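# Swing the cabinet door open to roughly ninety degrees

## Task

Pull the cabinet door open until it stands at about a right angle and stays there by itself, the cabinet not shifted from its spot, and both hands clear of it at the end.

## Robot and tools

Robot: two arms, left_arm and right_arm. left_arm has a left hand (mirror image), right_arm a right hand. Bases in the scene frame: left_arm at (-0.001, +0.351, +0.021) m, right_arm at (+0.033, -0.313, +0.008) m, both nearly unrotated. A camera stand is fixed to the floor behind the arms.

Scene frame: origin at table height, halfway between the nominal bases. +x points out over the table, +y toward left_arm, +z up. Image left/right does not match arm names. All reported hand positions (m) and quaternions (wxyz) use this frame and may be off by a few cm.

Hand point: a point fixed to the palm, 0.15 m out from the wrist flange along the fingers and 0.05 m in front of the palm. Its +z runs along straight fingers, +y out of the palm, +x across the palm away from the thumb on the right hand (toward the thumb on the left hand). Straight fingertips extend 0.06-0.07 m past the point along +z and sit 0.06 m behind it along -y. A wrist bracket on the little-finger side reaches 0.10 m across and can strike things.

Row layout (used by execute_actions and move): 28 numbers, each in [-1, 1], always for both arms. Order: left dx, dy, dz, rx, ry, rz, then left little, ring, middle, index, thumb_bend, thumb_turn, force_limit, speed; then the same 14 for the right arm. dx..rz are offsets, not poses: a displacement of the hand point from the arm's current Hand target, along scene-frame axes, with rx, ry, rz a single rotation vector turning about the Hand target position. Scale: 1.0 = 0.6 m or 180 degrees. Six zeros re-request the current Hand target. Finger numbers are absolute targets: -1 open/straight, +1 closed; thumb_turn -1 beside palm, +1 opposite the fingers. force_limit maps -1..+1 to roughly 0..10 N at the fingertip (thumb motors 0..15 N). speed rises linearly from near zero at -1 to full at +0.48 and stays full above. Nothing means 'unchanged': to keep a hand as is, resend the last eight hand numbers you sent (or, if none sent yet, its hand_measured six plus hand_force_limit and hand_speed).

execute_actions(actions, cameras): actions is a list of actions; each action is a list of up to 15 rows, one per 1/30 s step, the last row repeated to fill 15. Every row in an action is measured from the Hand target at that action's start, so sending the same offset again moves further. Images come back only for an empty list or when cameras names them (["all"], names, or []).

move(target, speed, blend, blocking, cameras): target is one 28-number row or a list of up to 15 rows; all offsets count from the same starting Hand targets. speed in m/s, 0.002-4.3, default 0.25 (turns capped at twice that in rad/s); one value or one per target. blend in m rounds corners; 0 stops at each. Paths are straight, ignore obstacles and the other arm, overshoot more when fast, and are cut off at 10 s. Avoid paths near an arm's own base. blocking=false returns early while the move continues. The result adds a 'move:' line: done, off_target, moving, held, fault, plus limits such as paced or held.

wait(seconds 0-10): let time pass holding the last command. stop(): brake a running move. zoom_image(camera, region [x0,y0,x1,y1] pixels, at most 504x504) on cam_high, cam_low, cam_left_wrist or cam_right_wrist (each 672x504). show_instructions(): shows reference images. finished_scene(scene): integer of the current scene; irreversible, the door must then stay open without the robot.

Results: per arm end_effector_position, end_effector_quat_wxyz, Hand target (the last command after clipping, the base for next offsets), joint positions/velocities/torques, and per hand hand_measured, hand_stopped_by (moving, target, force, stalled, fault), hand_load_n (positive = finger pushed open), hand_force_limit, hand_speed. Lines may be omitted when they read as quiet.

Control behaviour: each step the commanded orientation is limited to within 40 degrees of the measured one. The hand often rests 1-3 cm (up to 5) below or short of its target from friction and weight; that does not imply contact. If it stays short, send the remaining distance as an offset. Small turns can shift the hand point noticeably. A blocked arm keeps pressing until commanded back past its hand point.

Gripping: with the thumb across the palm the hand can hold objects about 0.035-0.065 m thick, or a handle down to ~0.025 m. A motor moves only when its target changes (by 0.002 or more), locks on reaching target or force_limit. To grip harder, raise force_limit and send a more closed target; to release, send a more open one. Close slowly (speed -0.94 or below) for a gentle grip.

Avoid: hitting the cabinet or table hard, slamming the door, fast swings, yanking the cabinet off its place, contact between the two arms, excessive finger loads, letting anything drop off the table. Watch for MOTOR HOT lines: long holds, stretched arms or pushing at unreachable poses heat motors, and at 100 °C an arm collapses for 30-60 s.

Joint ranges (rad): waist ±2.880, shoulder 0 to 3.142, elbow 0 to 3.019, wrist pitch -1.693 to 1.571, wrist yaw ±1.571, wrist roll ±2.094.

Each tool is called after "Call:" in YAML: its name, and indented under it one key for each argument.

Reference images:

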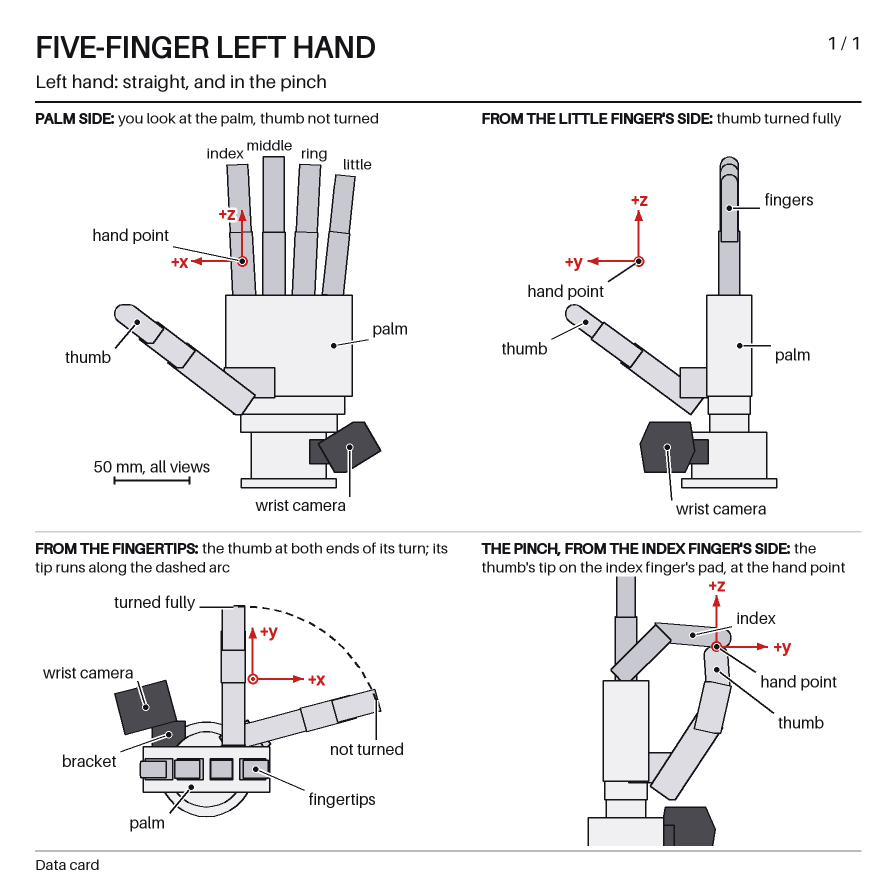

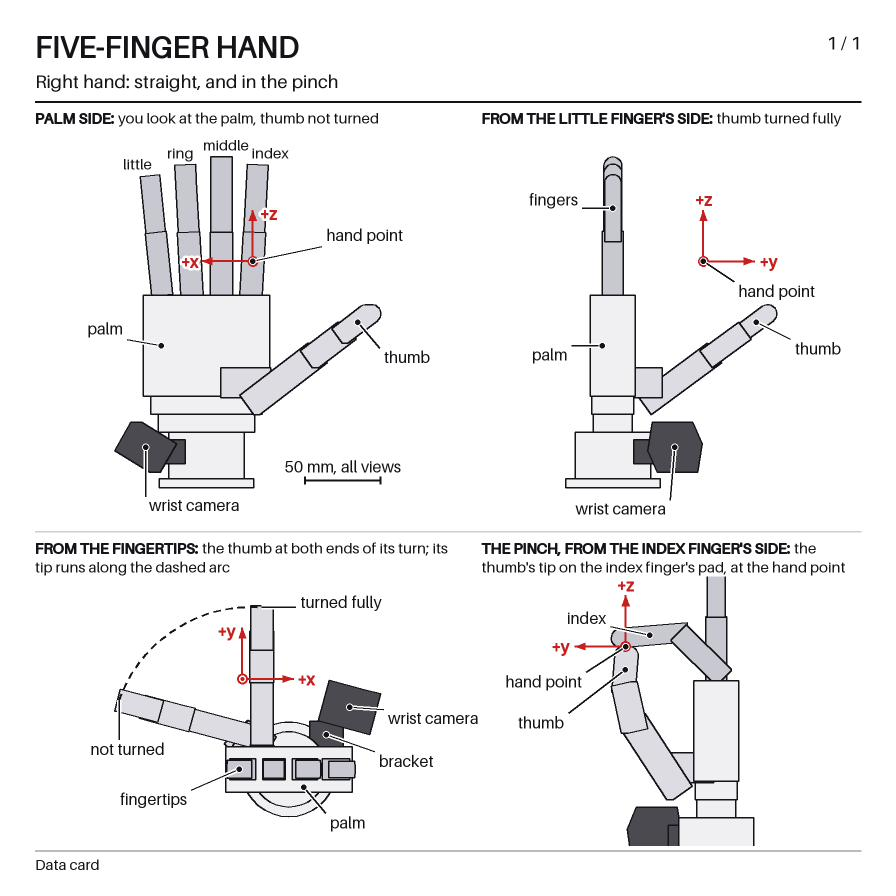

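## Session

Call:
execute_actions:
  actions: []

Call:
zoom_image:
  camera: "cam_high"
  region: [220, 60, 420, 260]

Scene clock: 0.00 s.
left_arm: end_effector_position=(+0.6839, +0.4117, +0.3829) hand_measured=(-1.000, -1.000, -1.000, -1.000, -1.000, -1.000) hand_load_n=(+0.0, +0.0, +0.0, +0.0, +0.0, +0.0) hand_stopped_by=(target, target, target, target, target, target) hand_force_limit=0.00 hand_speed=-0.80 end_effector_quat_wxyz=(+0.693, -0.678, +0.245, -0.024) | right_arm: end_effector_position=(+0.2055, -0.5028, +0.3912) hand_measured=(-1.000, -1.000, -1.000, -1.000, -1.000, -1.000) hand_load_n=(+0.0, +0.0, +0.0, +0.0, +0.0, +0.0) hand_stopped_by=(target, target, target, target, target, target) hand_force_limit=0.00 hand_speed=-0.80 end_effector_quat_wxyz=(-0.116, -0.228, +0.799, -0.544)
Joint positions: left_arm=[-0.18 1.765 1.666 -0.099 -1.37 0.117] | right_arm=[-0.218 0.701 1.116 -1.387 1.092 0.427]
Joint velocities: within noise
Joint torques (N m): no reading
Heat: left arm: hottest elbow 33 °C; right arm: hottest elbow 42 °C.
Hand target: left_arm +0.6860, +0.4113, +0.4012; +0.695, -0.680, +0.232, -0.037 | right_arm +0.2065, -0.5030, +0.3990; -0.109, -0.223, +0.799, -0.548

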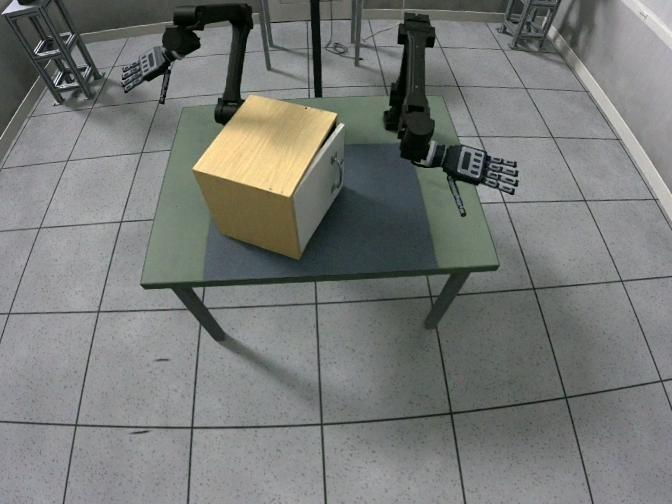

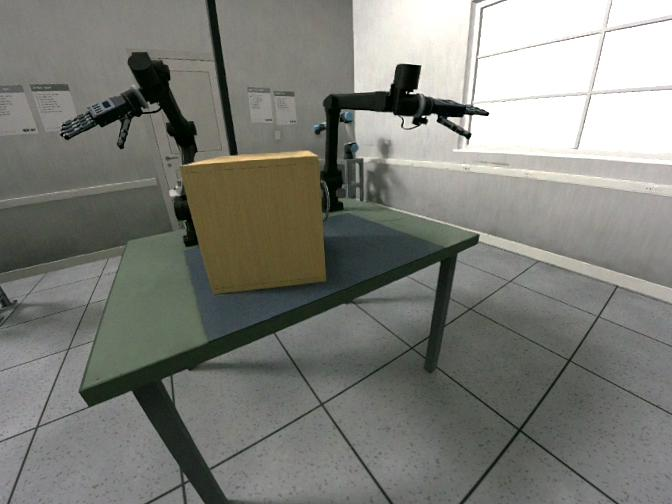

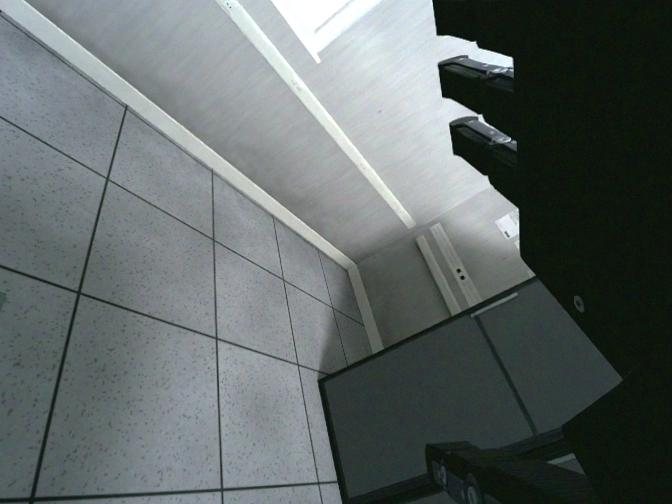

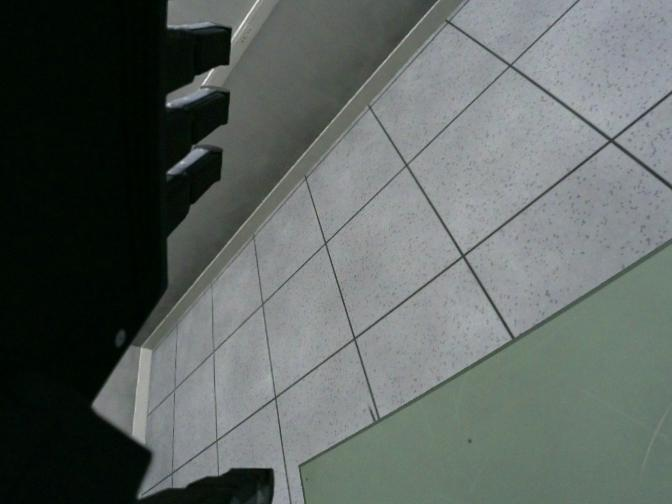

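Scaled by 2.520 from the camera's 672x504 image, which has a finer 960x720 frame.

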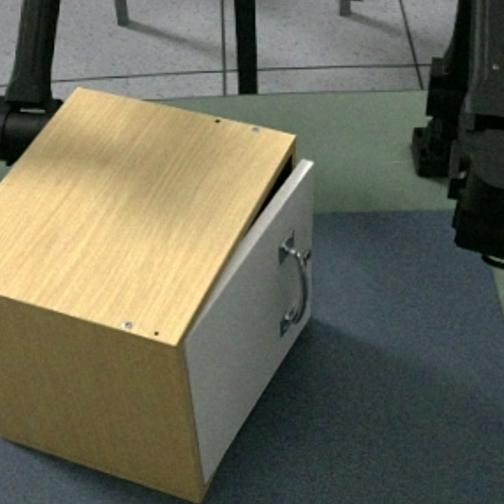

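Call:
move:
  target:
    - [-0.177,0.015,0.03,-0.071,-0.061,-0.374,-1,-1,-1,-1,-1,-1,0,-0.4,0,0,0,0,0,0,-1,-1,-1,-1,-1,-1,0,-0.8]
    - [-0.31,-0.185,-0.085,-0.680,-0.0564,-0.4594,-1,-1,-1,-1,-1,-1,0,-0.4,0,0,0,0,0,0,-1,-1,-1,-1,-1,-1,0,-0.8]
    - [-0.37,-0.36,-0.327,-0.709,0.040,-0.508,-0.12,0,0,0,-1,-1,0,-0.4,0,0,0,0,0,0,-1,-1,-1,-1,-1,-1,0,-0.8]
  speed: [0.4,0.45,0.25]
  blend: [0.02,0,0]
  cameras: ["cam_high","cam_left_wrist"]

Scene clock: 174.10 s.
left_arm: end_effector_position=(+0.4664, +0.1975, +0.2098) hand_measured=(-0.120, +0.000, +0.000, +0.000, -1.000, -1.000) hand_load_n=(+0.0, +0.0, -0.5, +0.0, +0.0, +0.0) hand_stopped_by=(target, target, target, target, target, target) hand_force_limit=0.00 hand_speed=-0.40 end_effector_quat_wxyz=(+0.432, +0.558, -0.435, +0.559) | right_arm: end_effector_position=(+0.2055, -0.5028, +0.3912) hand_measured=(-1.000, -1.000, -1.000, -1.000, -1.000, -1.000) hand_load_n=(+0.0, +0.0, +0.0, +0.0, +0.0, +0.0) hand_stopped_by=(target, target, target, target, target, target) hand_force_limit=0.00 hand_speed=-0.80 end_effector_quat_wxyz=(-0.116, -0.228, +0.799, -0.544)
Joint positions: left_arm=[0.109 1.851 0.876 0.962 1.424 -1.554] | right_arm=[-0.218 0.701 1.116 -1.387 1.092 0.427]
Joint torques (N m): left_arm=[-0.21 -11.22 3.86 1.91 0.11 -0.26] | right_arm=[1.55 0.15 8.49 0.77 0.67 0]
Heat: left arm: hottest elbow 45 °C; right arm: hottest elbow 50 °C.
Hand target: left_arm +0.4639, +0.1954, +0.2049; +0.435, +0.557, -0.435, +0.557 | right_arm +0.2065, -0.5030, +0.3990; -0.109, -0.223, +0.799, -0.548
Off the commanded pose: left_arm 0.006 m, 0 deg | right_arm 0.008 m, 1 deg.
move: done
Images, in order (width x height): cam_high 672x504, cam_left_wrist 672x504.

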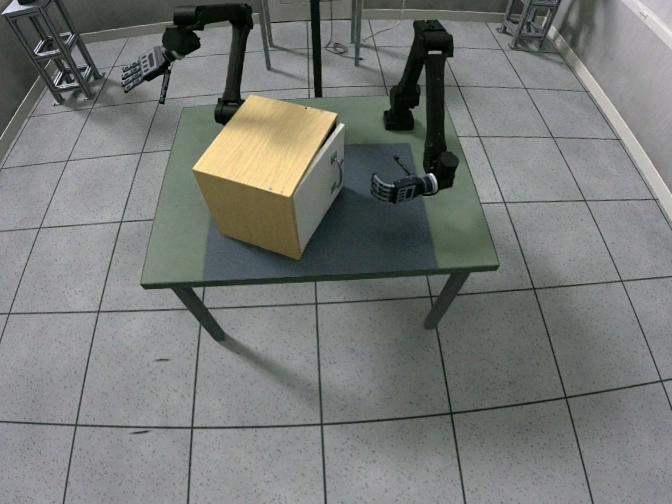

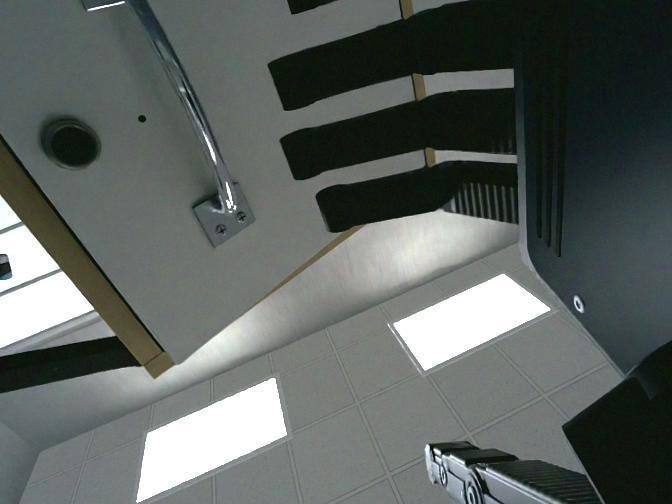

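Call:
move:
  target: [-0.018,-0.133,-0.008,0,0,-0.044,-0.12,0,0,0,-1,-1,0,-0.4,0,0,0,0,0,0,-1,-1,-1,-1,-1,-1,0,-0.8]
  speed: 0.12
  cameras: ["cam_left_wrist"]

Scene clock: 188.07 s.
left_arm: end_effector_position=(+0.4408, +0.1189, +0.1936) hand_measured=(-0.120, +0.000, +0.000, +0.000, -1.000, -1.000) hand_load_n=(+0.0, +0.5, +0.0, +0.0, +0.0, +0.0) hand_stopped_by=(target, target, target, target, target, target) hand_force_limit=0.00 hand_speed=-0.40 end_effector_quat_wxyz=(+0.479, +0.536, -0.466, +0.516) | right_arm: end_effector_position=(+0.2055, -0.5028, +0.3912) hand_measured=(-1.000, -1.000, -1.000, -1.000, -1.000, -1.000) hand_load_n=(+0.0, +0.0, +0.0, +0.0, +0.0, +0.0) hand_stopped_by=(target, target, target, target, target, target) hand_force_limit=0.00 hand_speed=-0.80 end_effector_quat_wxyz=(-0.116, -0.228, +0.799, -0.544)
Joint positions: left_arm=[-0.062 1.888 0.876 0.962 1.396 -1.555] | right_arm=[-0.218 0.701 1.116 -1.387 1.092 0.427]
Joint torques (N m): left_arm=[-0.38 -11.52 6.84 1.68 -0.08 -0.28] | right_arm=[1.61 0.26 8.46 0.76 0.66 0]
Heat: left arm: hottest elbow 44 °C; right arm: hottest elbow 50 °C.
Hand target: left_arm +0.4531, +0.1155, +0.2001; +0.473, +0.526, -0.472, +0.526 | right_arm +0.2065, -0.5030, +0.3990; -0.109, -0.223, +0.799, -0.548
Off the commanded pose: left_arm 0.014 m, 2 deg | right_arm 0.008 m, 1 deg.
move: off_target (left_arm)
Images, in order (width x height): cam_left_wrist 672x504.

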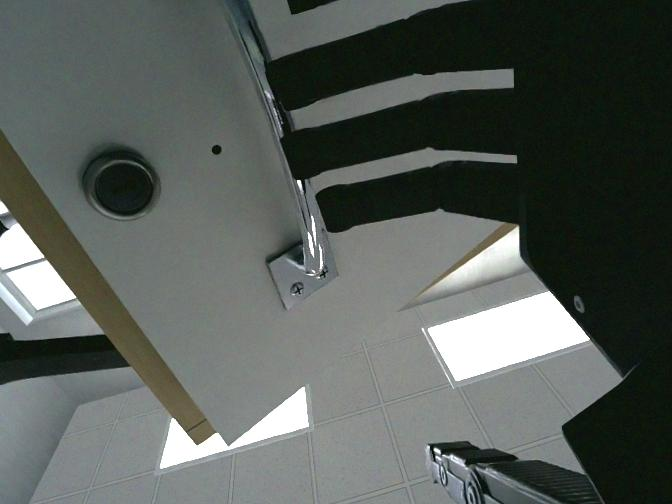

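Call:
move:
  target: [0.027,0.004,0.016,0,0,0,-0.12,0,0,0,-1,-1,0,-0.4,0,0,0,0,0,0,-1,-1,-1,-1,-1,-1,0,-0.8]
  speed: 0.08
  cameras: ["cam_left_wrist"]

Scene clock: 206.03 s.
left_arm: end_effector_position=(+0.4568, +0.1179, +0.2056) hand_measured=(-0.120, +0.000, +0.000, +0.000, -1.000, -1.000) hand_load_n=(+0.0, +0.0, +0.0, +0.0, +0.0, +0.0) hand_stopped_by=(target, target, target, target, target, target) hand_force_limit=0.00 hand_speed=-0.40 end_effector_quat_wxyz=(+0.472, +0.527, -0.472, +0.525) | right_arm: end_effector_position=(+0.2055, -0.5028, +0.3912) hand_measured=(-1.000, -1.000, -1.000, -1.000, -1.000, -1.000) hand_load_n=(+0.0, +0.0, +0.0, +0.0, +0.0, +0.0) hand_stopped_by=(target, target, target, target, target, target) hand_force_limit=0.00 hand_speed=-0.80 end_effector_quat_wxyz=(-0.116, -0.228, +0.799, -0.544)
Joint positions: left_arm=[-0.062 1.892 0.928 0.954 1.396 -1.564] | right_arm=[-0.218 0.701 1.116 -1.387 1.092 0.427]
Joint torques (N m): left_arm=[0.03 -11.99 6.99 0.73 0.13 -0.26] | right_arm=[1.61 0.21 8.44 0.76 0.67 -0.01]
Heat: left arm: hottest elbow 44 °C; right arm: hottest elbow 50 °C.
Hand target: left_arm +0.4694, +0.1179, +0.2098; +0.473, +0.526, -0.472, +0.526 | right_arm +0.2065, -0.5030, +0.3990; -0.109, -0.223, +0.799, -0.548
Off the commanded pose: left_arm 0.013 m, 0 deg | right_arm 0.008 m, 1 deg.
move: off_target (left_arm)
Images, in order (width x height): cam_left_wrist 672x504.

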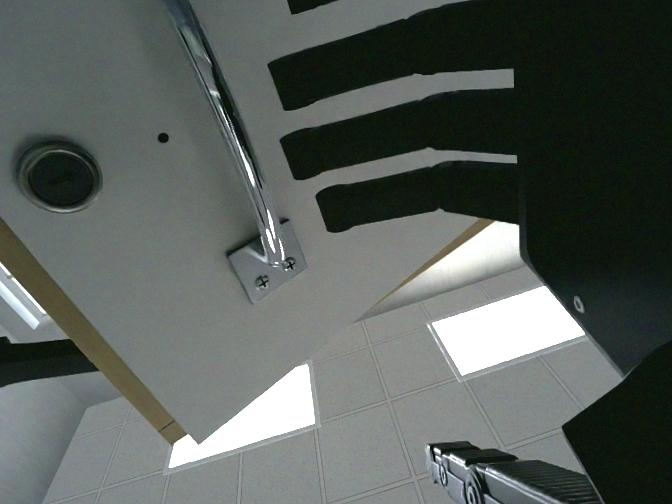

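Call:
zoom_image:
  camera: "cam_left_wrist"
  region: [160, 60, 360, 310]

Scaled by 2.016 from the camera's 672x504 image, which has a finer 960x720 frame.

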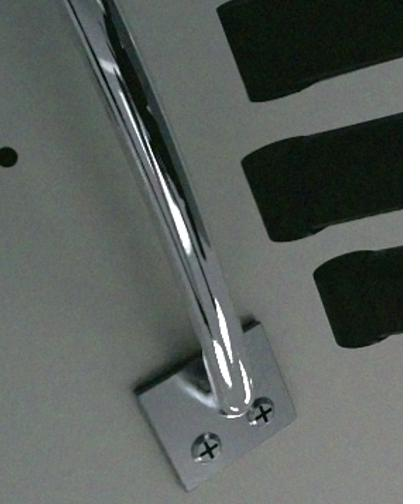

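Call:
move:
  target:
    - [0.0015,-0.0133,0,0,0,0,-0.12,0,0,0,-1,-1,0,-0.4,0,0,0,0,0,0,-1,-1,-1,-1,-1,-1,0,-0.8]
    - [-0.038,-0.0175,0,0,0,0,-0.12,0,0,0,-1,-1,0,-0.4,0,0,0,0,0,0,-1,-1,-1,-1,-1,-1,0,-0.8]
  speed: 0.05
  cameras: ["cam_left_wrist"]

Call:
zoom_image:
  camera: "cam_left_wrist"
  region: [180, 0, 430, 260]

Scene clock: 236.67 s.
left_arm: end_effector_position=(+0.4525, +0.1138, +0.1996) hand_measured=(-0.120, +0.000, +0.000, +0.000, -1.000, -1.000) hand_load_n=(+0.0, +0.0, +0.0, +0.0, +0.0, +0.0) hand_stopped_by=(target, target, target, target, target, target) hand_force_limit=0.00 hand_speed=-0.40 end_effector_quat_wxyz=(+0.475, +0.536, -0.465, +0.521) | right_arm: end_effector_position=(+0.2055, -0.5028, +0.3912) hand_measured=(-1.000, -1.000, -1.000, -1.000, -1.000, -1.000) hand_load_n=(+0.0, +0.0, +0.0, +0.0, +0.0, +0.0) hand_stopped_by=(target, target, target, target, target, target) hand_force_limit=0.00 hand_speed=-0.80 end_effector_quat_wxyz=(-0.116, -0.228, +0.799, -0.544)
Joint positions: left_arm=[-0.07 1.893 0.908 0.954 1.379 -1.565] | right_arm=[-0.218 0.701 1.116 -1.387 1.092 0.427]
Joint torques (N m): left_arm=[-0.91 -14.74 3.74 1.65 -0.1 -0.24] | right_arm=[1.61 0.21 8.46 0.77 0.67 0.01]
Heat: left arm: hottest elbow 43 °C; right arm: hottest elbow 50 °C.
Hand target: left_arm +0.4467, +0.1075, +0.2098; +0.473, +0.526, -0.472, +0.526 | right_arm +0.2065, -0.5030, +0.3990; -0.109, -0.223, +0.799, -0.548
Off the commanded pose: left_arm 0.013 m, 2 deg | right_arm 0.008 m, 1 deg.
move: off_target (left_arm)
Images, in order (width x height): cam_left_wrist 672x504.

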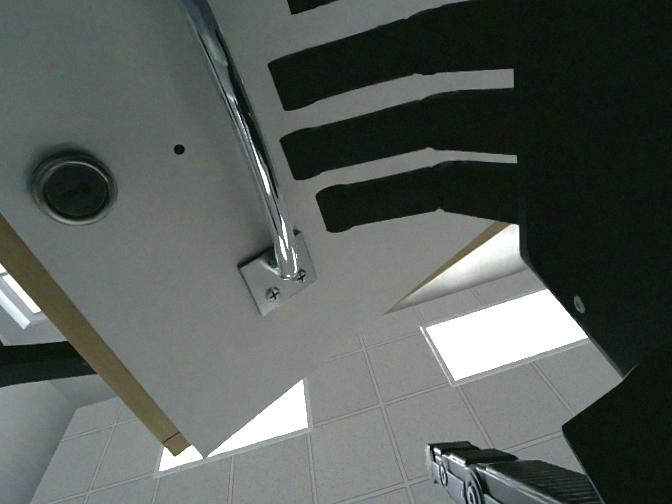

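Scaled by 1.938 from the camera's 672x504 image, which has a finer 960x720 frame.

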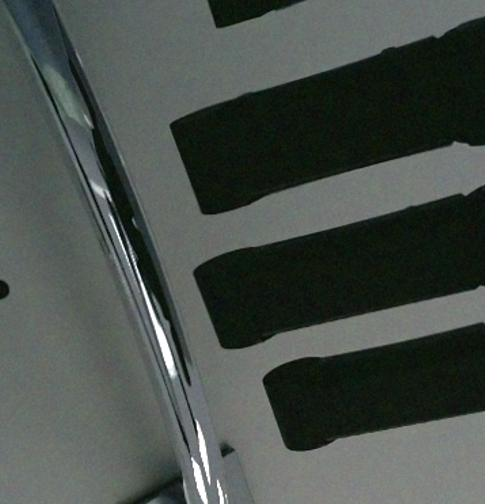

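Call:
move:
  target: [-0.033,-0.008,0.006,0,0,0,-0.12,0,0,0,-1,-1,0,-0.4,0,0,0,0,0,0,-1,-1,-1,-1,-1,-1,0,-0.8]
  speed: 0.06
  cameras: ["cam_left_wrist"]

Call:
zoom_image:
  camera: "cam_left_wrist"
  region: [180, 0, 430, 260]

Scene clock: 240.27 s.
left_arm: end_effector_position=(+0.4338, +0.1092, +0.2042) hand_measured=(-0.120, +0.000, +0.000, +0.000, -1.000, -1.000) hand_load_n=(+0.0, +0.0, -0.5, +0.0, +0.0, +0.0) hand_stopped_by=(target, target, target, target, target, target) hand_force_limit=0.00 hand_speed=-0.40 end_effector_quat_wxyz=(+0.476, +0.538, -0.463, +0.519) | right_arm: end_effector_position=(+0.2055, -0.5028, +0.3912) hand_measured=(-1.000, -1.000, -1.000, -1.000, -1.000, -1.000) hand_load_n=(+0.0, +0.0, +0.0, +0.0, +0.0, +0.0) hand_stopped_by=(target, target, target, target, target, target) hand_force_limit=0.00 hand_speed=-0.80 end_effector_quat_wxyz=(-0.116, -0.228, +0.799, -0.544)
Joint positions: left_arm=[-0.083 1.85 0.852 0.959 1.365 -1.565] | right_arm=[-0.218 0.701 1.116 -1.387 1.092 0.427]
Joint torques (N m): left_arm=[-1.08 -13.92 3.54 1.94 -0.1 -0.22] | right_arm=[1.49 0.21 8.44 0.79 0.68 0]
Heat: left arm: hottest elbow 42 °C; right arm: hottest elbow 50 °C.
Hand target: left_arm +0.4267, +0.1026, +0.2133; +0.473, +0.526, -0.472, +0.526 | right_arm +0.2065, -0.5030, +0.3990; -0.109, -0.223, +0.799, -0.548
Off the commanded pose: left_arm 0.013 m, 2 deg | right_arm 0.008 m, 1 deg.
move: off_target (left_arm)
Images, in order (width x height): cam_left_wrist 672x504.

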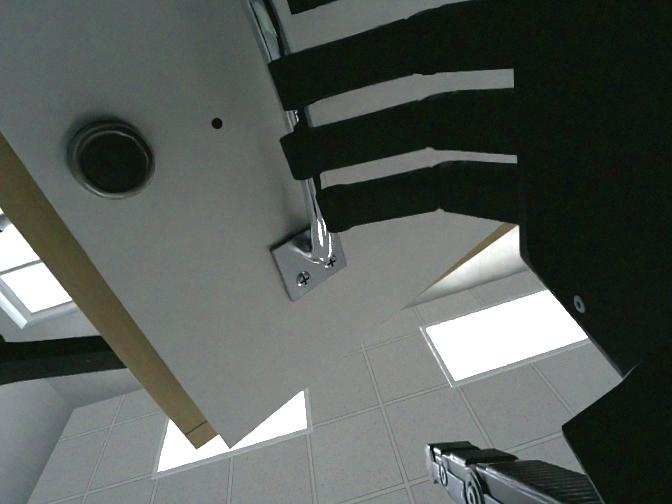

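Scaled by 1.938 from the camera's 672x504 image, which has a finer 960x720 frame.

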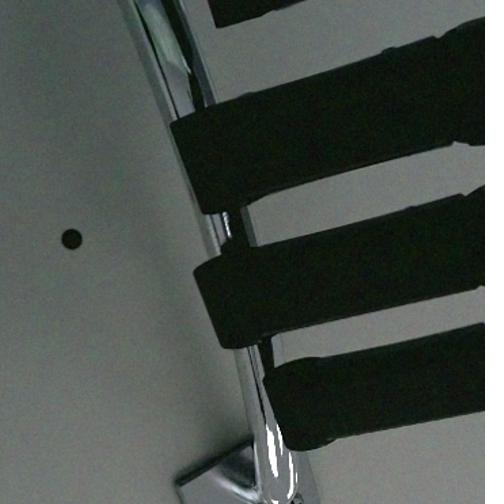

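Call:
move:
  target:
    - [0.0705,0.0123,0,0,0,0,-0.12,0,0,0,-1,-1,0,-0.4,0,0,0,0,0,0,-1,-1,-1,-1,-1,-1,0,-0.8]
    - [0.0755,-0.0477,0,0,0,0,-0.12,0,0,0,-1,-1,0,-0.4,0,0,0,0,0,0,-1,-1,-1,-1,-1,-1,0,-0.8]
  speed: 0.08
  cameras: ["cam_left_wrist"]

Call:
zoom_image:
  camera: "cam_left_wrist"
  region: [180, 0, 430, 260]

Scene clock: 256.37 s.
left_arm: end_effector_position=(+0.4594, +0.0790, +0.2083) hand_measured=(-0.120, +0.000, +0.000, +0.000, -1.000, -1.000) hand_load_n=(+0.0, +0.0, +0.0, +0.0, +0.0, +0.0) hand_stopped_by=(target, target, target, target, target, target) hand_force_limit=0.00 hand_speed=-0.40 end_effector_quat_wxyz=(+0.473, +0.529, -0.471, +0.524) | right_arm: end_effector_position=(+0.2055, -0.5028, +0.3912) hand_measured=(-1.000, -1.000, -1.000, -1.000, -1.000, -1.000) hand_load_n=(+0.0, +0.0, +0.0, -0.5, +0.0, +0.0) hand_stopped_by=(target, target, target, target, target, target) hand_force_limit=0.00 hand_speed=-0.80 end_effector_quat_wxyz=(-0.116, -0.228, +0.799, -0.544)
Joint positions: left_arm=[-0.139 1.896 0.949 0.934 1.319 -1.566] | right_arm=[-0.218 0.701 1.116 -1.387 1.092 0.427]
Joint torques (N m): left_arm=[-0.09 -12.04 7.39 0.79 -0.12 -0.26] | right_arm=[1.61 0.26 8.44 0.8 0.67 0.01]
Heat: left arm: hottest elbow 41 °C; right arm: hottest elbow 51 °C.
Hand target: left_arm +0.4722, +0.0741, +0.2133; +0.473, +0.526, -0.472, +0.526 | right_arm +0.2065, -0.5030, +0.3990; -0.109, -0.223, +0.799, -0.548
Off the commanded pose: left_arm 0.015 m, 0 deg | right_arm 0.008 m, 1 deg.
move: off_target (left_arm)
Images, in order (width x height): cam_left_wrist 672x504.

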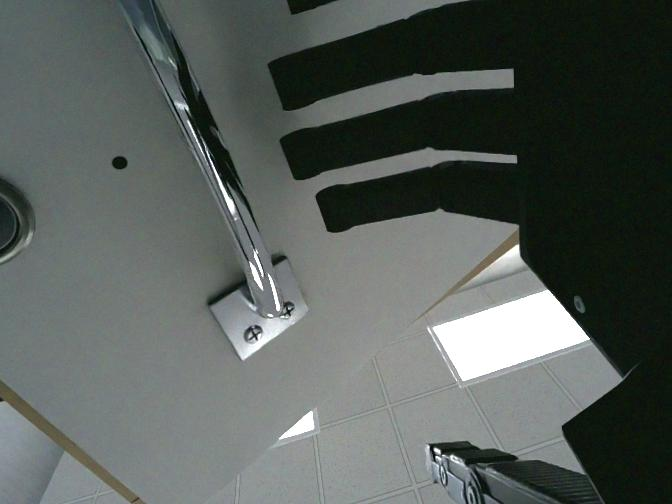

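Scaled by 1.938 from the camera's 672x504 image, which has a finer 960x720 frame.

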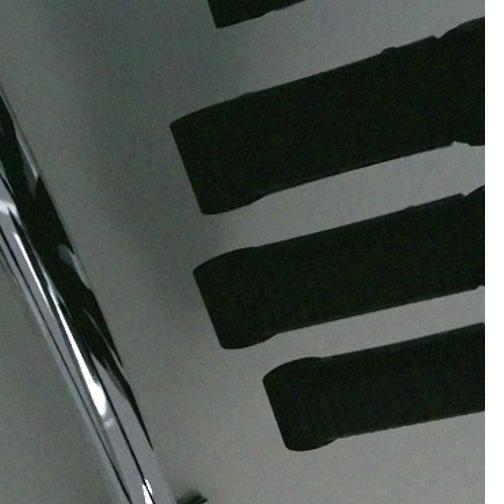

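Call:
zoom_image:
  camera: "cam_left_wrist"
  region: [120, 60, 320, 310]

Scaled by 2.016 from the camera's 672x504 image, which has a finer 960x720 frame.

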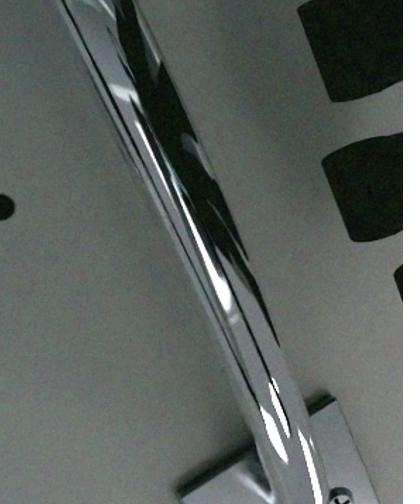

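Call:
move:
  target: [-0.080,-0.012,0,0,0,0,-0.12,0,0,0,-1,-1,0,-0.4,0,0,0,0,0,0,-1,-1,-1,-1,-1,-1,0,-0.8]
  speed: 0.06
  cameras: ["cam_left_wrist"]

Call:
zoom_image:
  camera: "cam_left_wrist"
  region: [180, 0, 430, 260]

Scene clock: 284.83 s.
left_arm: end_effector_position=(+0.4334, +0.0741, +0.2034) hand_measured=(-0.120, +0.000, +0.000, +0.000, -1.000, -1.000) hand_load_n=(+0.0, +0.0, -0.5, +0.0, +0.0, +0.0) hand_stopped_by=(target, target, target, target, target, target) hand_force_limit=0.00 hand_speed=-0.40 end_effector_quat_wxyz=(+0.474, +0.540, -0.462, +0.520) | right_arm: end_effector_position=(+0.2055, -0.5028, +0.3912) hand_measured=(-1.000, -1.000, -1.000, -1.000, -1.000, -1.000) hand_load_n=(+0.0, +0.0, +0.0, +0.0, +0.0, -0.5) hand_stopped_by=(target, target, target, target, target, target) hand_force_limit=0.00 hand_speed=-0.80 end_effector_quat_wxyz=(-0.116, -0.228, +0.799, -0.544)
Joint positions: left_arm=[-0.156 1.855 0.861 0.957 1.286 -1.566] | right_arm=[-0.218 0.701 1.116 -1.387 1.092 0.427]
Joint torques (N m): left_arm=[-1.55 -13.92 3.54 2.04 0.02 -0.22] | right_arm=[1.55 0.32 8.47 0.76 0.67 0]
Heat: left arm: hottest elbow 43 °C; right arm: hottest elbow 51 °C.
Hand target: left_arm +0.4241, +0.0668, +0.2134; +0.473, +0.526, -0.472, +0.526 | right_arm +0.2065, -0.5030, +0.3990; -0.109, -0.223, +0.799, -0.548
Off the commanded pose: left_arm 0.015 m, 2 deg | right_arm 0.008 m, 1 deg.
move: off_target (left_arm)
Images, in order (width x height): cam_left_wrist 672x504.

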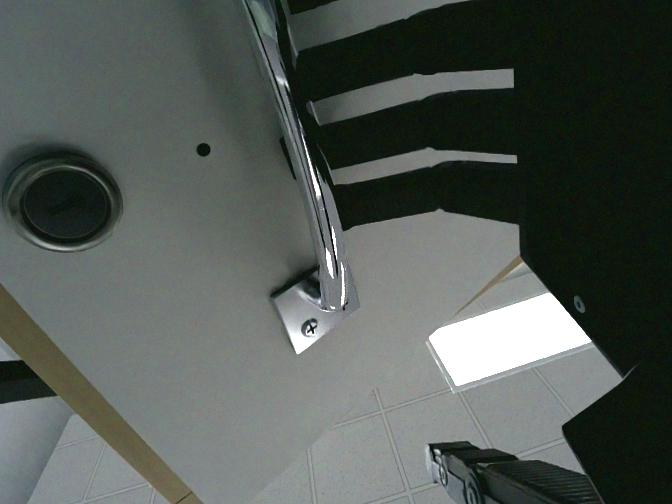

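Scaled by 1.938 from the camera's 672x504 image, which has a finer 960x720 frame.

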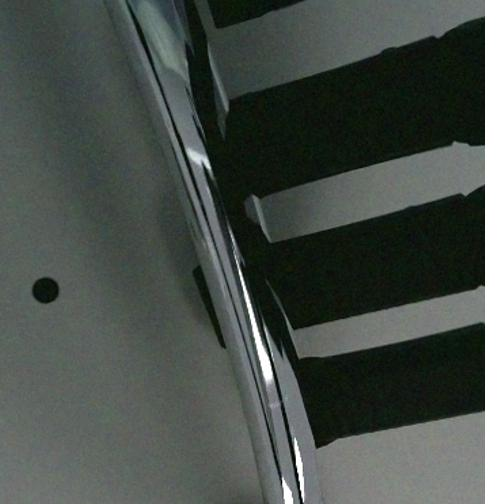

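Call:
move:
  target: [0.075,0.080,0,0,0,0,-0.12,0,0,0,-1,-1,0,-0.4,0,0,0,0,0,0,-1,-1,-1,-1,-1,-1,0,-0.8]
  speed: 0.05
  cameras: ["cam_left_wrist","cam_high"]

Call:
zoom_image:
  camera: "cam_high"
  region: [240, 70, 440, 270]

Scene clock: 298.00 s.
left_arm: end_effector_position=(+0.4535, +0.1091, +0.2085) hand_measured=(-0.120, +0.000, +0.000, +0.000, -1.000, -1.000) hand_load_n=(-0.5, +0.0, +0.0, +0.5, +0.0, +0.0) hand_stopped_by=(target, target, target, target, target, target) hand_force_limit=0.00 hand_speed=-0.40 end_effector_quat_wxyz=(+0.476, +0.526, -0.474, +0.522) | right_arm: end_effector_position=(+0.2055, -0.5028, +0.3912) hand_measured=(-1.000, -1.000, -1.000, -1.000, -1.000, -1.000) hand_load_n=(+0.0, +0.0, +0.0, +0.0, +0.0, +0.0) hand_stopped_by=(target, target, target, target, target, target) hand_force_limit=0.00 hand_speed=-0.80 end_effector_quat_wxyz=(-0.116, -0.228, +0.799, -0.544)
Joint positions: left_arm=[-0.081 1.884 0.927 0.945 1.387 -1.566] | right_arm=[-0.218 0.701 1.116 -1.387 1.092 0.427]
Joint torques (N m): left_arm=[1.08 -11.99 7.2 0.7 0.26 -0.25] | right_arm=[1.55 0.21 8.46 0.76 0.67 0.01]
Heat: left arm: hottest elbow 41 °C; right arm: hottest elbow 51 °C.
Hand target: left_arm +0.4690, +0.1148, +0.2133; +0.473, +0.526, -0.472, +0.526 | right_arm +0.2065, -0.5030, +0.3990; -0.109, -0.223, +0.799, -0.548
Off the commanded pose: left_arm 0.017 m, 1 deg | right_arm 0.008 m, 1 deg.
move: off_target (left_arm)
Images, in order (width x height): cam_high 672x504, cam_left_wrist 672x504.

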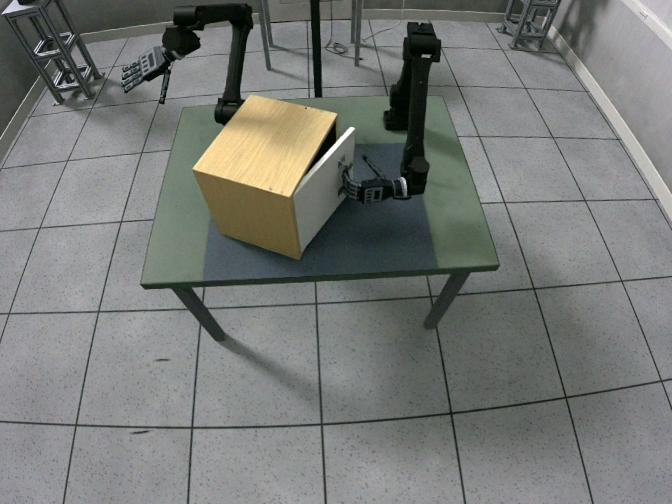

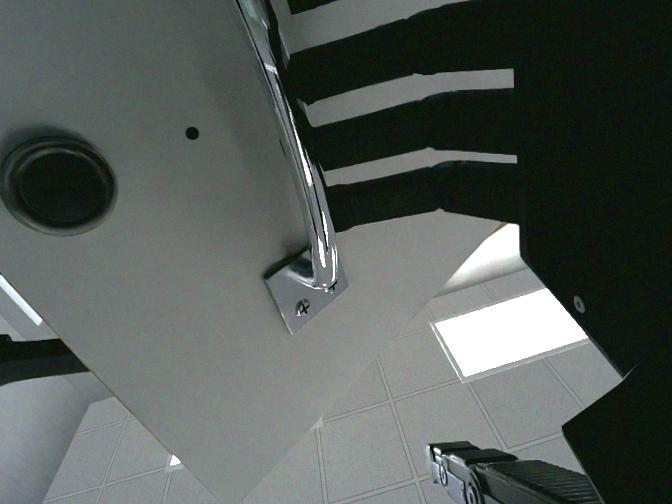

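Scaled by 2.520 from the camera's 672x504 image, which has a finer 960x720 frame.

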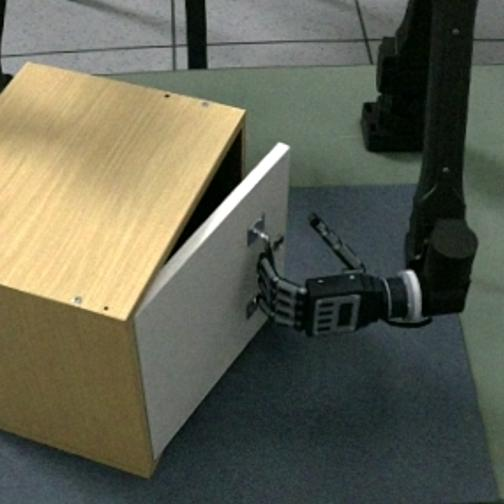

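Call:
move:
  target:
    - [0.030,0.023,0,0,0,0,-0.12,0,0,0,-1,-1,0,-0.4,0,0,0,0,0,0,-1,-1,-1,-1,-1,-1,0,-0.8]
    - [0.095,0.010,0,0,0,0,-0.12,0,0,0,-1,-1,0,-0.4,0,0,0,0,0,0,-1,-1,-1,-1,-1,-1,0,-0.8]
  speed: 0.07
  blend: 0.005
  cameras: ["cam_left_wrist","cam_high"]

Scene clock: 310.83 s.
left_arm: end_effector_position=(+0.5127, +0.1221, +0.2076) hand_measured=(-0.120, +0.000, +0.000, +0.000, -1.000, -1.000) hand_load_n=(+0.0, +0.0, +0.0, +0.0, +0.0, +0.0) hand_stopped_by=(target, target, target, target, target, target) hand_force_limit=0.00 hand_speed=-0.40 end_effector_quat_wxyz=(+0.476, +0.529, -0.470, +0.522) | right_arm: end_effector_position=(+0.2055, -0.5028, +0.3912) hand_measured=(-1.000, -1.000, -1.000, -1.000, -1.000, -1.000) hand_load_n=(+0.0, -0.5, +0.0, +0.0, +0.0, +0.0) hand_stopped_by=(target, target, target, target, target, target) hand_force_limit=0.00 hand_speed=-0.80 end_effector_quat_wxyz=(-0.116, -0.228, +0.799, -0.544)
Joint positions: left_arm=[-0.048 1.983 1.105 0.867 1.414 -1.571] | right_arm=[-0.218 0.701 1.116 -1.387 1.092 0.427]
Joint torques (N m): left_arm=[0.03 -13.98 7.64 0.68 -0.1 -0.23] | right_arm=[1.55 0.26 8.46 0.79 0.67 0]
Heat: left arm: hottest elbow 42 °C; right arm: hottest elbow 51 °C.
Hand target: left_arm +0.5261, +0.1209, +0.2135; +0.473, +0.526, -0.472, +0.526 | right_arm +0.2065, -0.5030, +0.3990; -0.109, -0.223, +0.799, -0.548
Off the commanded pose: left_arm 0.015 m, 1 deg | right_arm 0.008 m, 1 deg.
move: off_target (left_arm)
Images, in order (width x height): cam_high 672x504, cam_left_wrist 672x504.

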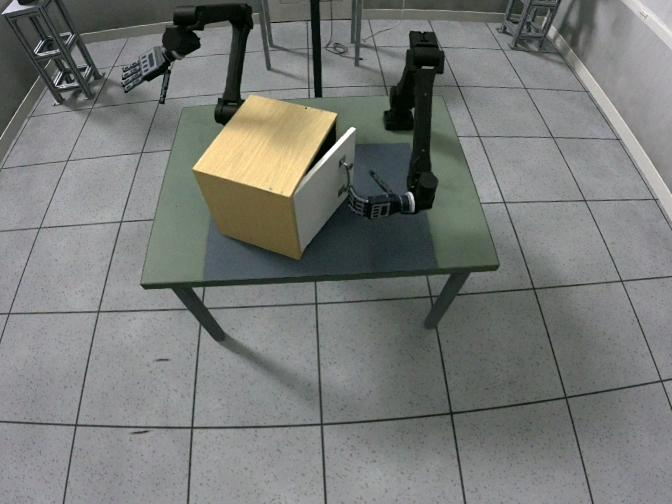

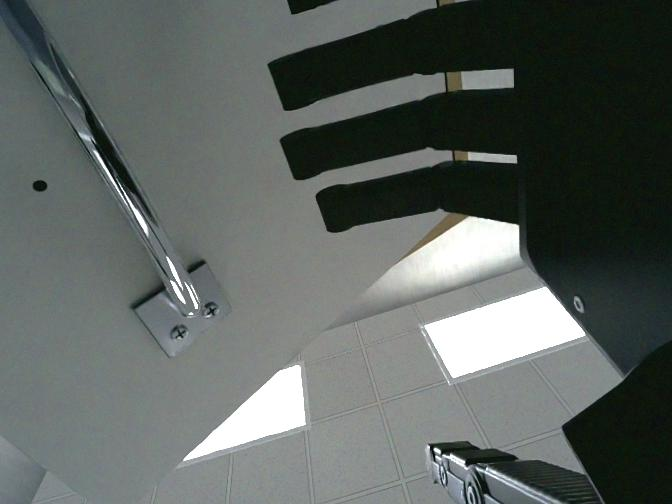

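Call:
move:
  target:
    - [-0.027,0.215,0,0,0,0.078,-0.12,0,0,0,-1,-1,0,-0.4,0,0,0,0,0,0,-1,-1,-1,-1,-1,-1,0,-0.8]
    - [-0.36,0.282,-0.01,0,0,0.122,-0.12,0,0,0,-1,-1,0,-0.4,0,0,0,0,0,0,-1,-1,-1,-1,-1,-1,0,-0.8]
    - [-0.465,0.060,-0.015,0,0,0.133,-1,-1,-1,-1,-1,-1,0,-0.1,0,0,0,0,0,0,-1,-1,-1,-1,-1,-1,0,-0.8]
  speed: [0.15,0.25,0.2]
  blend: [0.02,0.02,0]
  cameras: ["cam_left_wrist","cam_high"]

Call:
zoom_image:
  camera: "cam_high"
  region: [240, 60, 440, 260]

Scene clock: 363.10 s.
left_arm: end_effector_position=(+0.2504, +0.1588, +0.2013) hand_measured=(-1.000, -1.000, -1.000, -1.000, -1.000, -1.000) hand_load_n=(+0.0, +0.0, +0.0, +0.0, +0.5, +0.0) hand_stopped_by=(target, target, target, target, target, target) hand_force_limit=0.00 hand_speed=-0.10 end_effector_quat_wxyz=(+0.353, +0.619, -0.350, +0.608) | right_arm: end_effector_position=(+0.2055, -0.5028, +0.3912) hand_measured=(-1.000, -1.000, -1.000, -1.000, -1.000, -1.000) hand_load_n=(+0.0, +0.0, +0.0, +0.0, +0.0, +0.0) hand_stopped_by=(target, target, target, target, target, target) hand_force_limit=0.00 hand_speed=-0.80 end_effector_quat_wxyz=(-0.116, -0.228, +0.799, -0.544)
Joint positions: left_arm=[0.035 1.361 0.114 1.224 1.072 -1.561] | right_arm=[-0.218 0.701 1.116 -1.387 1.092 0.427]
Joint torques (N m): left_arm=[-0.56 -2.96 2.55 2.28 -0.08 -0.25] | right_arm=[1.55 0.32 8.46 0.79 0.67 0]
Heat: left arm: hottest elbow 42 °C; right arm: hottest elbow 51 °C.
Hand target: left_arm +0.2472, +0.1569, +0.2044; +0.353, +0.613, -0.353, +0.613 | right_arm +0.2065, -0.5030, +0.3990; -0.109, -0.223, +0.799, -0.548
Off the commanded pose: left_arm 0.005 m, 1 deg | right_arm 0.008 m, 1 deg.
move: done
Images, in order (width x height): cam_high 672x504, cam_left_wrist 672x504.

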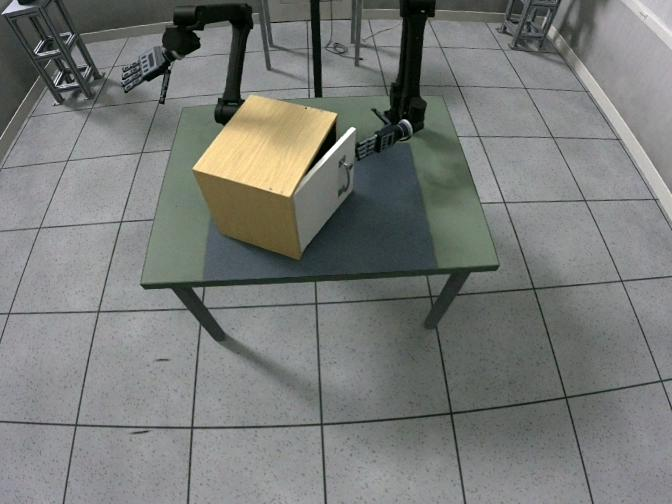

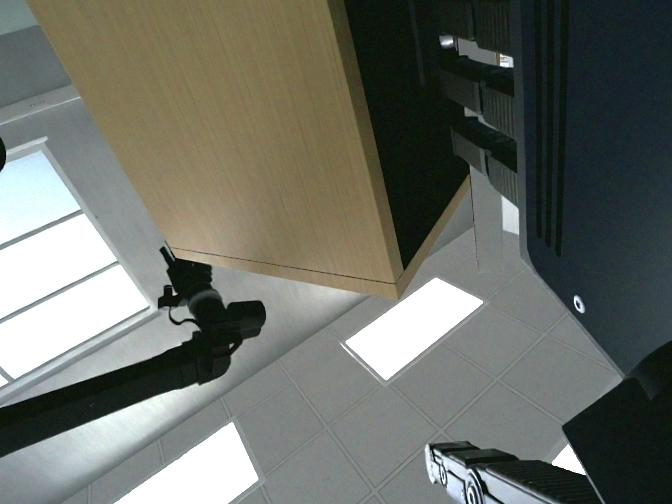

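Scaled by 2.520 from the camera's 672x504 image, which has a finer 960x720 frame.

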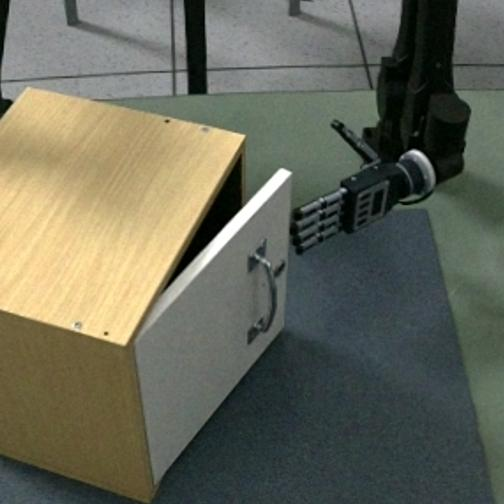

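Call:
move:
  target:
    - [-0.020,-0.018,0,0,0,0,-1,-1,-1,-1,-1,-1,0,-0.1,0,0,0,0,0,0,-1,-1,-1,-1,-1,-1,0,-0.8]
    - [0.028,-0.087,0,0,0,0,-1,-1,-1,-1,-1,-1,0,-0.1,0,0,0,0,0,0,-1,-1,-1,-1,-1,-1,0,-0.8]
  speed: 0.08
  cameras: ["cam_left_wrist","cam_high"]

Call:
zoom_image:
  camera: "cam_high"
  region: [240, 60, 440, 260]

Scene clock: 385.80 s.
left_arm: end_effector_position=(+0.2569, +0.1096, +0.1950) hand_measured=(-1.000, -1.000, -1.000, -1.000, -1.000, -1.000) hand_load_n=(+0.0, +0.0, +0.0, +0.0, +0.0, +0.0) hand_stopped_by=(target, target, target, target, target, target) hand_force_limit=0.00 hand_speed=-0.10 end_effector_quat_wxyz=(+0.353, +0.627, -0.349, +0.601) | right_arm: end_effector_position=(+0.2055, -0.5028, +0.3912) hand_measured=(-1.000, -1.000, -1.000, -1.000, -1.000, -1.000) hand_load_n=(+0.0, +0.0, +0.0, +0.0, +0.0, +0.0) hand_stopped_by=(target, target, target, target, target, target) hand_force_limit=0.00 hand_speed=-0.80 end_effector_quat_wxyz=(-0.116, -0.228, +0.799, -0.544)
Joint positions: left_arm=[-0.196 1.405 0.138 1.224 0.838 -1.561] | right_arm=[-0.218 0.701 1.116 -1.387 1.092 0.427]
Joint torques (N m): left_arm=[-0.97 -2.49 4.74 2.54 -0.11 -0.25] | right_arm=[1.61 0.32 8.46 0.8 0.67 0]
Heat: left arm: hottest elbow 40 °C; right arm: hottest elbow 51 °C.
Hand target: left_arm +0.2639, +0.1046, +0.2045; +0.353, +0.612, -0.353, +0.613 | right_arm +0.2065, -0.5030, +0.3990; -0.109, -0.223, +0.799, -0.548
Off the commanded pose: left_arm 0.013 m, 2 deg | right_arm 0.008 m, 1 deg.
move: off_target (left_arm)
Images, in order (width x height): cam_high 672x504, cam_left_wrist 672x504.

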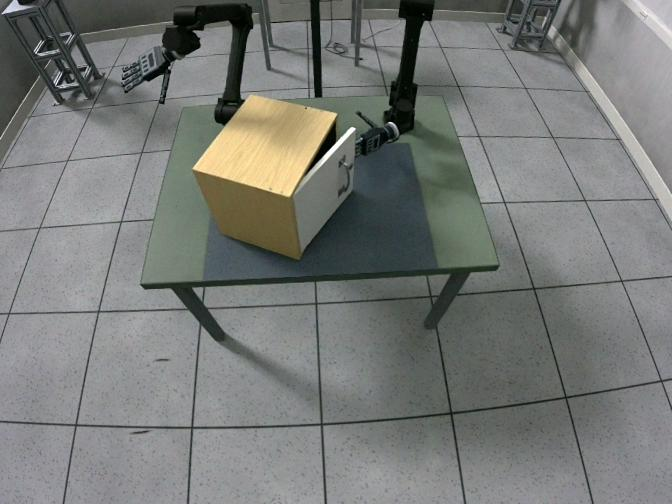

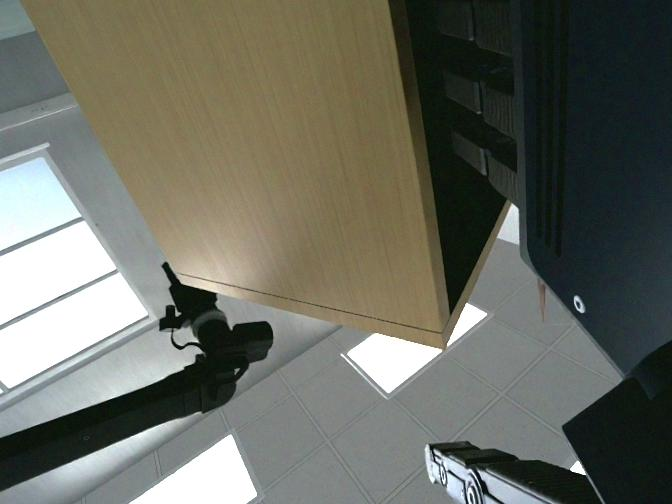

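Scaled by 2.520 from the camera's 672x504 image, which has a finer 960x720 frame.

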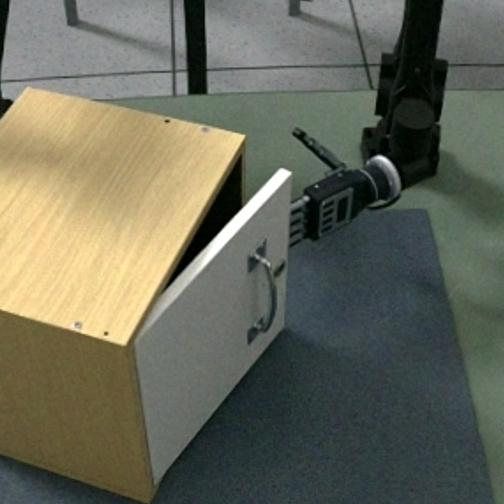

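Call:
move:
  target:
    - [0.085,0.07,0,0,0,0,-1,-1,-1,-1,-1,-1,0,-0.1,0,0,0,0,0,0,-1,-1,-1,-1,-1,-1,0,-0.8]
    - [0.165,0.15,0,0,0,0.02,-1,-1,-1,-1,-1,-1,0,-0.1,0,0,0,0,0,0,-1,-1,-1,-1,-1,-1,0,-0.8]
  speed: 0.09
  blend: 0.02
  cameras: ["cam_high","cam_left_wrist"]

Scene clock: 414.80 s.
left_arm: end_effector_position=(+0.3494, +0.1887, +0.2011) hand_measured=(-1.000, -1.000, -1.000, -1.000, -1.000, -1.000) hand_load_n=(+0.0, +0.0, +0.0, +0.0, +0.0, +0.0) hand_stopped_by=(target, target, target, target, target, target) hand_force_limit=0.00 hand_speed=-0.10 end_effector_quat_wxyz=(+0.336, +0.622, -0.339, +0.621) | right_arm: end_effector_position=(+0.2055, -0.5028, +0.3912) hand_measured=(-1.000, -1.000, -1.000, -1.000, -1.000, -1.000) hand_load_n=(+0.0, +0.0, +0.0, +0.0, +0.0, +0.0) hand_stopped_by=(target, target, target, target, target, target) hand_force_limit=0.00 hand_speed=-0.80 end_effector_quat_wxyz=(-0.116, -0.228, +0.799, -0.544)
Joint positions: left_arm=[0.119 1.574 0.357 1.211 1.109 -1.562] | right_arm=[-0.218 0.701 1.116 -1.387 1.092 0.427]
Joint torques (N m): left_arm=[0.97 -5.3 5.08 0.87 0.07 -0.25] | right_arm=[1.55 0.26 8.47 0.8 0.67 0.01]
Heat: left arm: hottest elbow 38 °C; right arm: hottest elbow 51 °C.
Hand target: left_arm +0.3628, +0.1946, +0.2044; +0.334, +0.623, -0.334, +0.623 | right_arm +0.2065, -0.5030, +0.3990; -0.109, -0.223, +0.799, -0.548
Off the commanded pose: left_arm 0.015 m, 1 deg | right_arm 0.008 m, 1 deg.
move: off_target (left_arm)
Images, in order (width x height): cam_high 672x504, cam_left_wrist 672x504.

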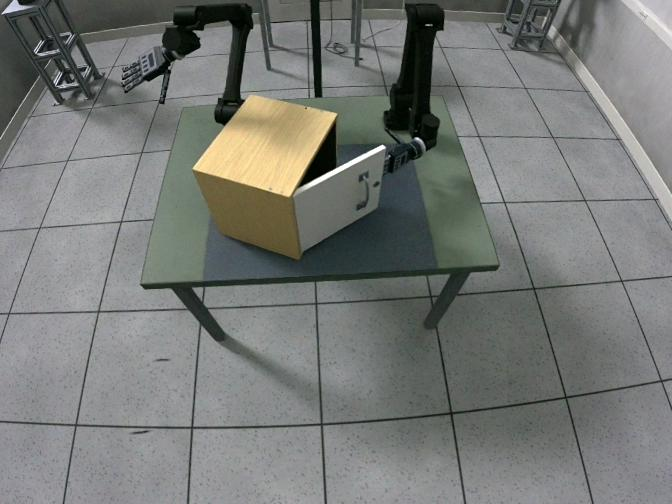

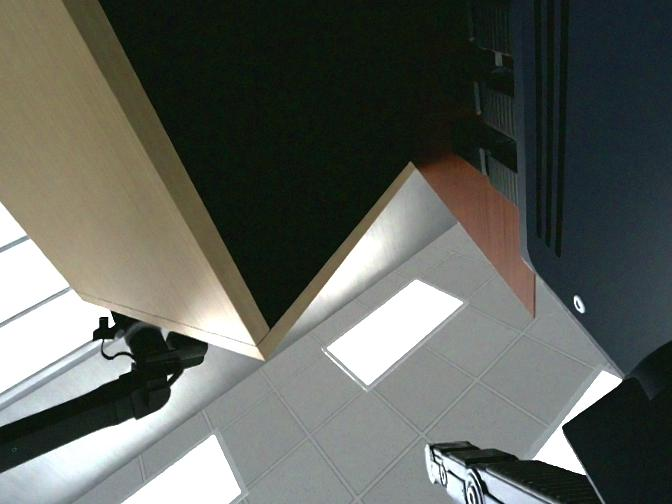

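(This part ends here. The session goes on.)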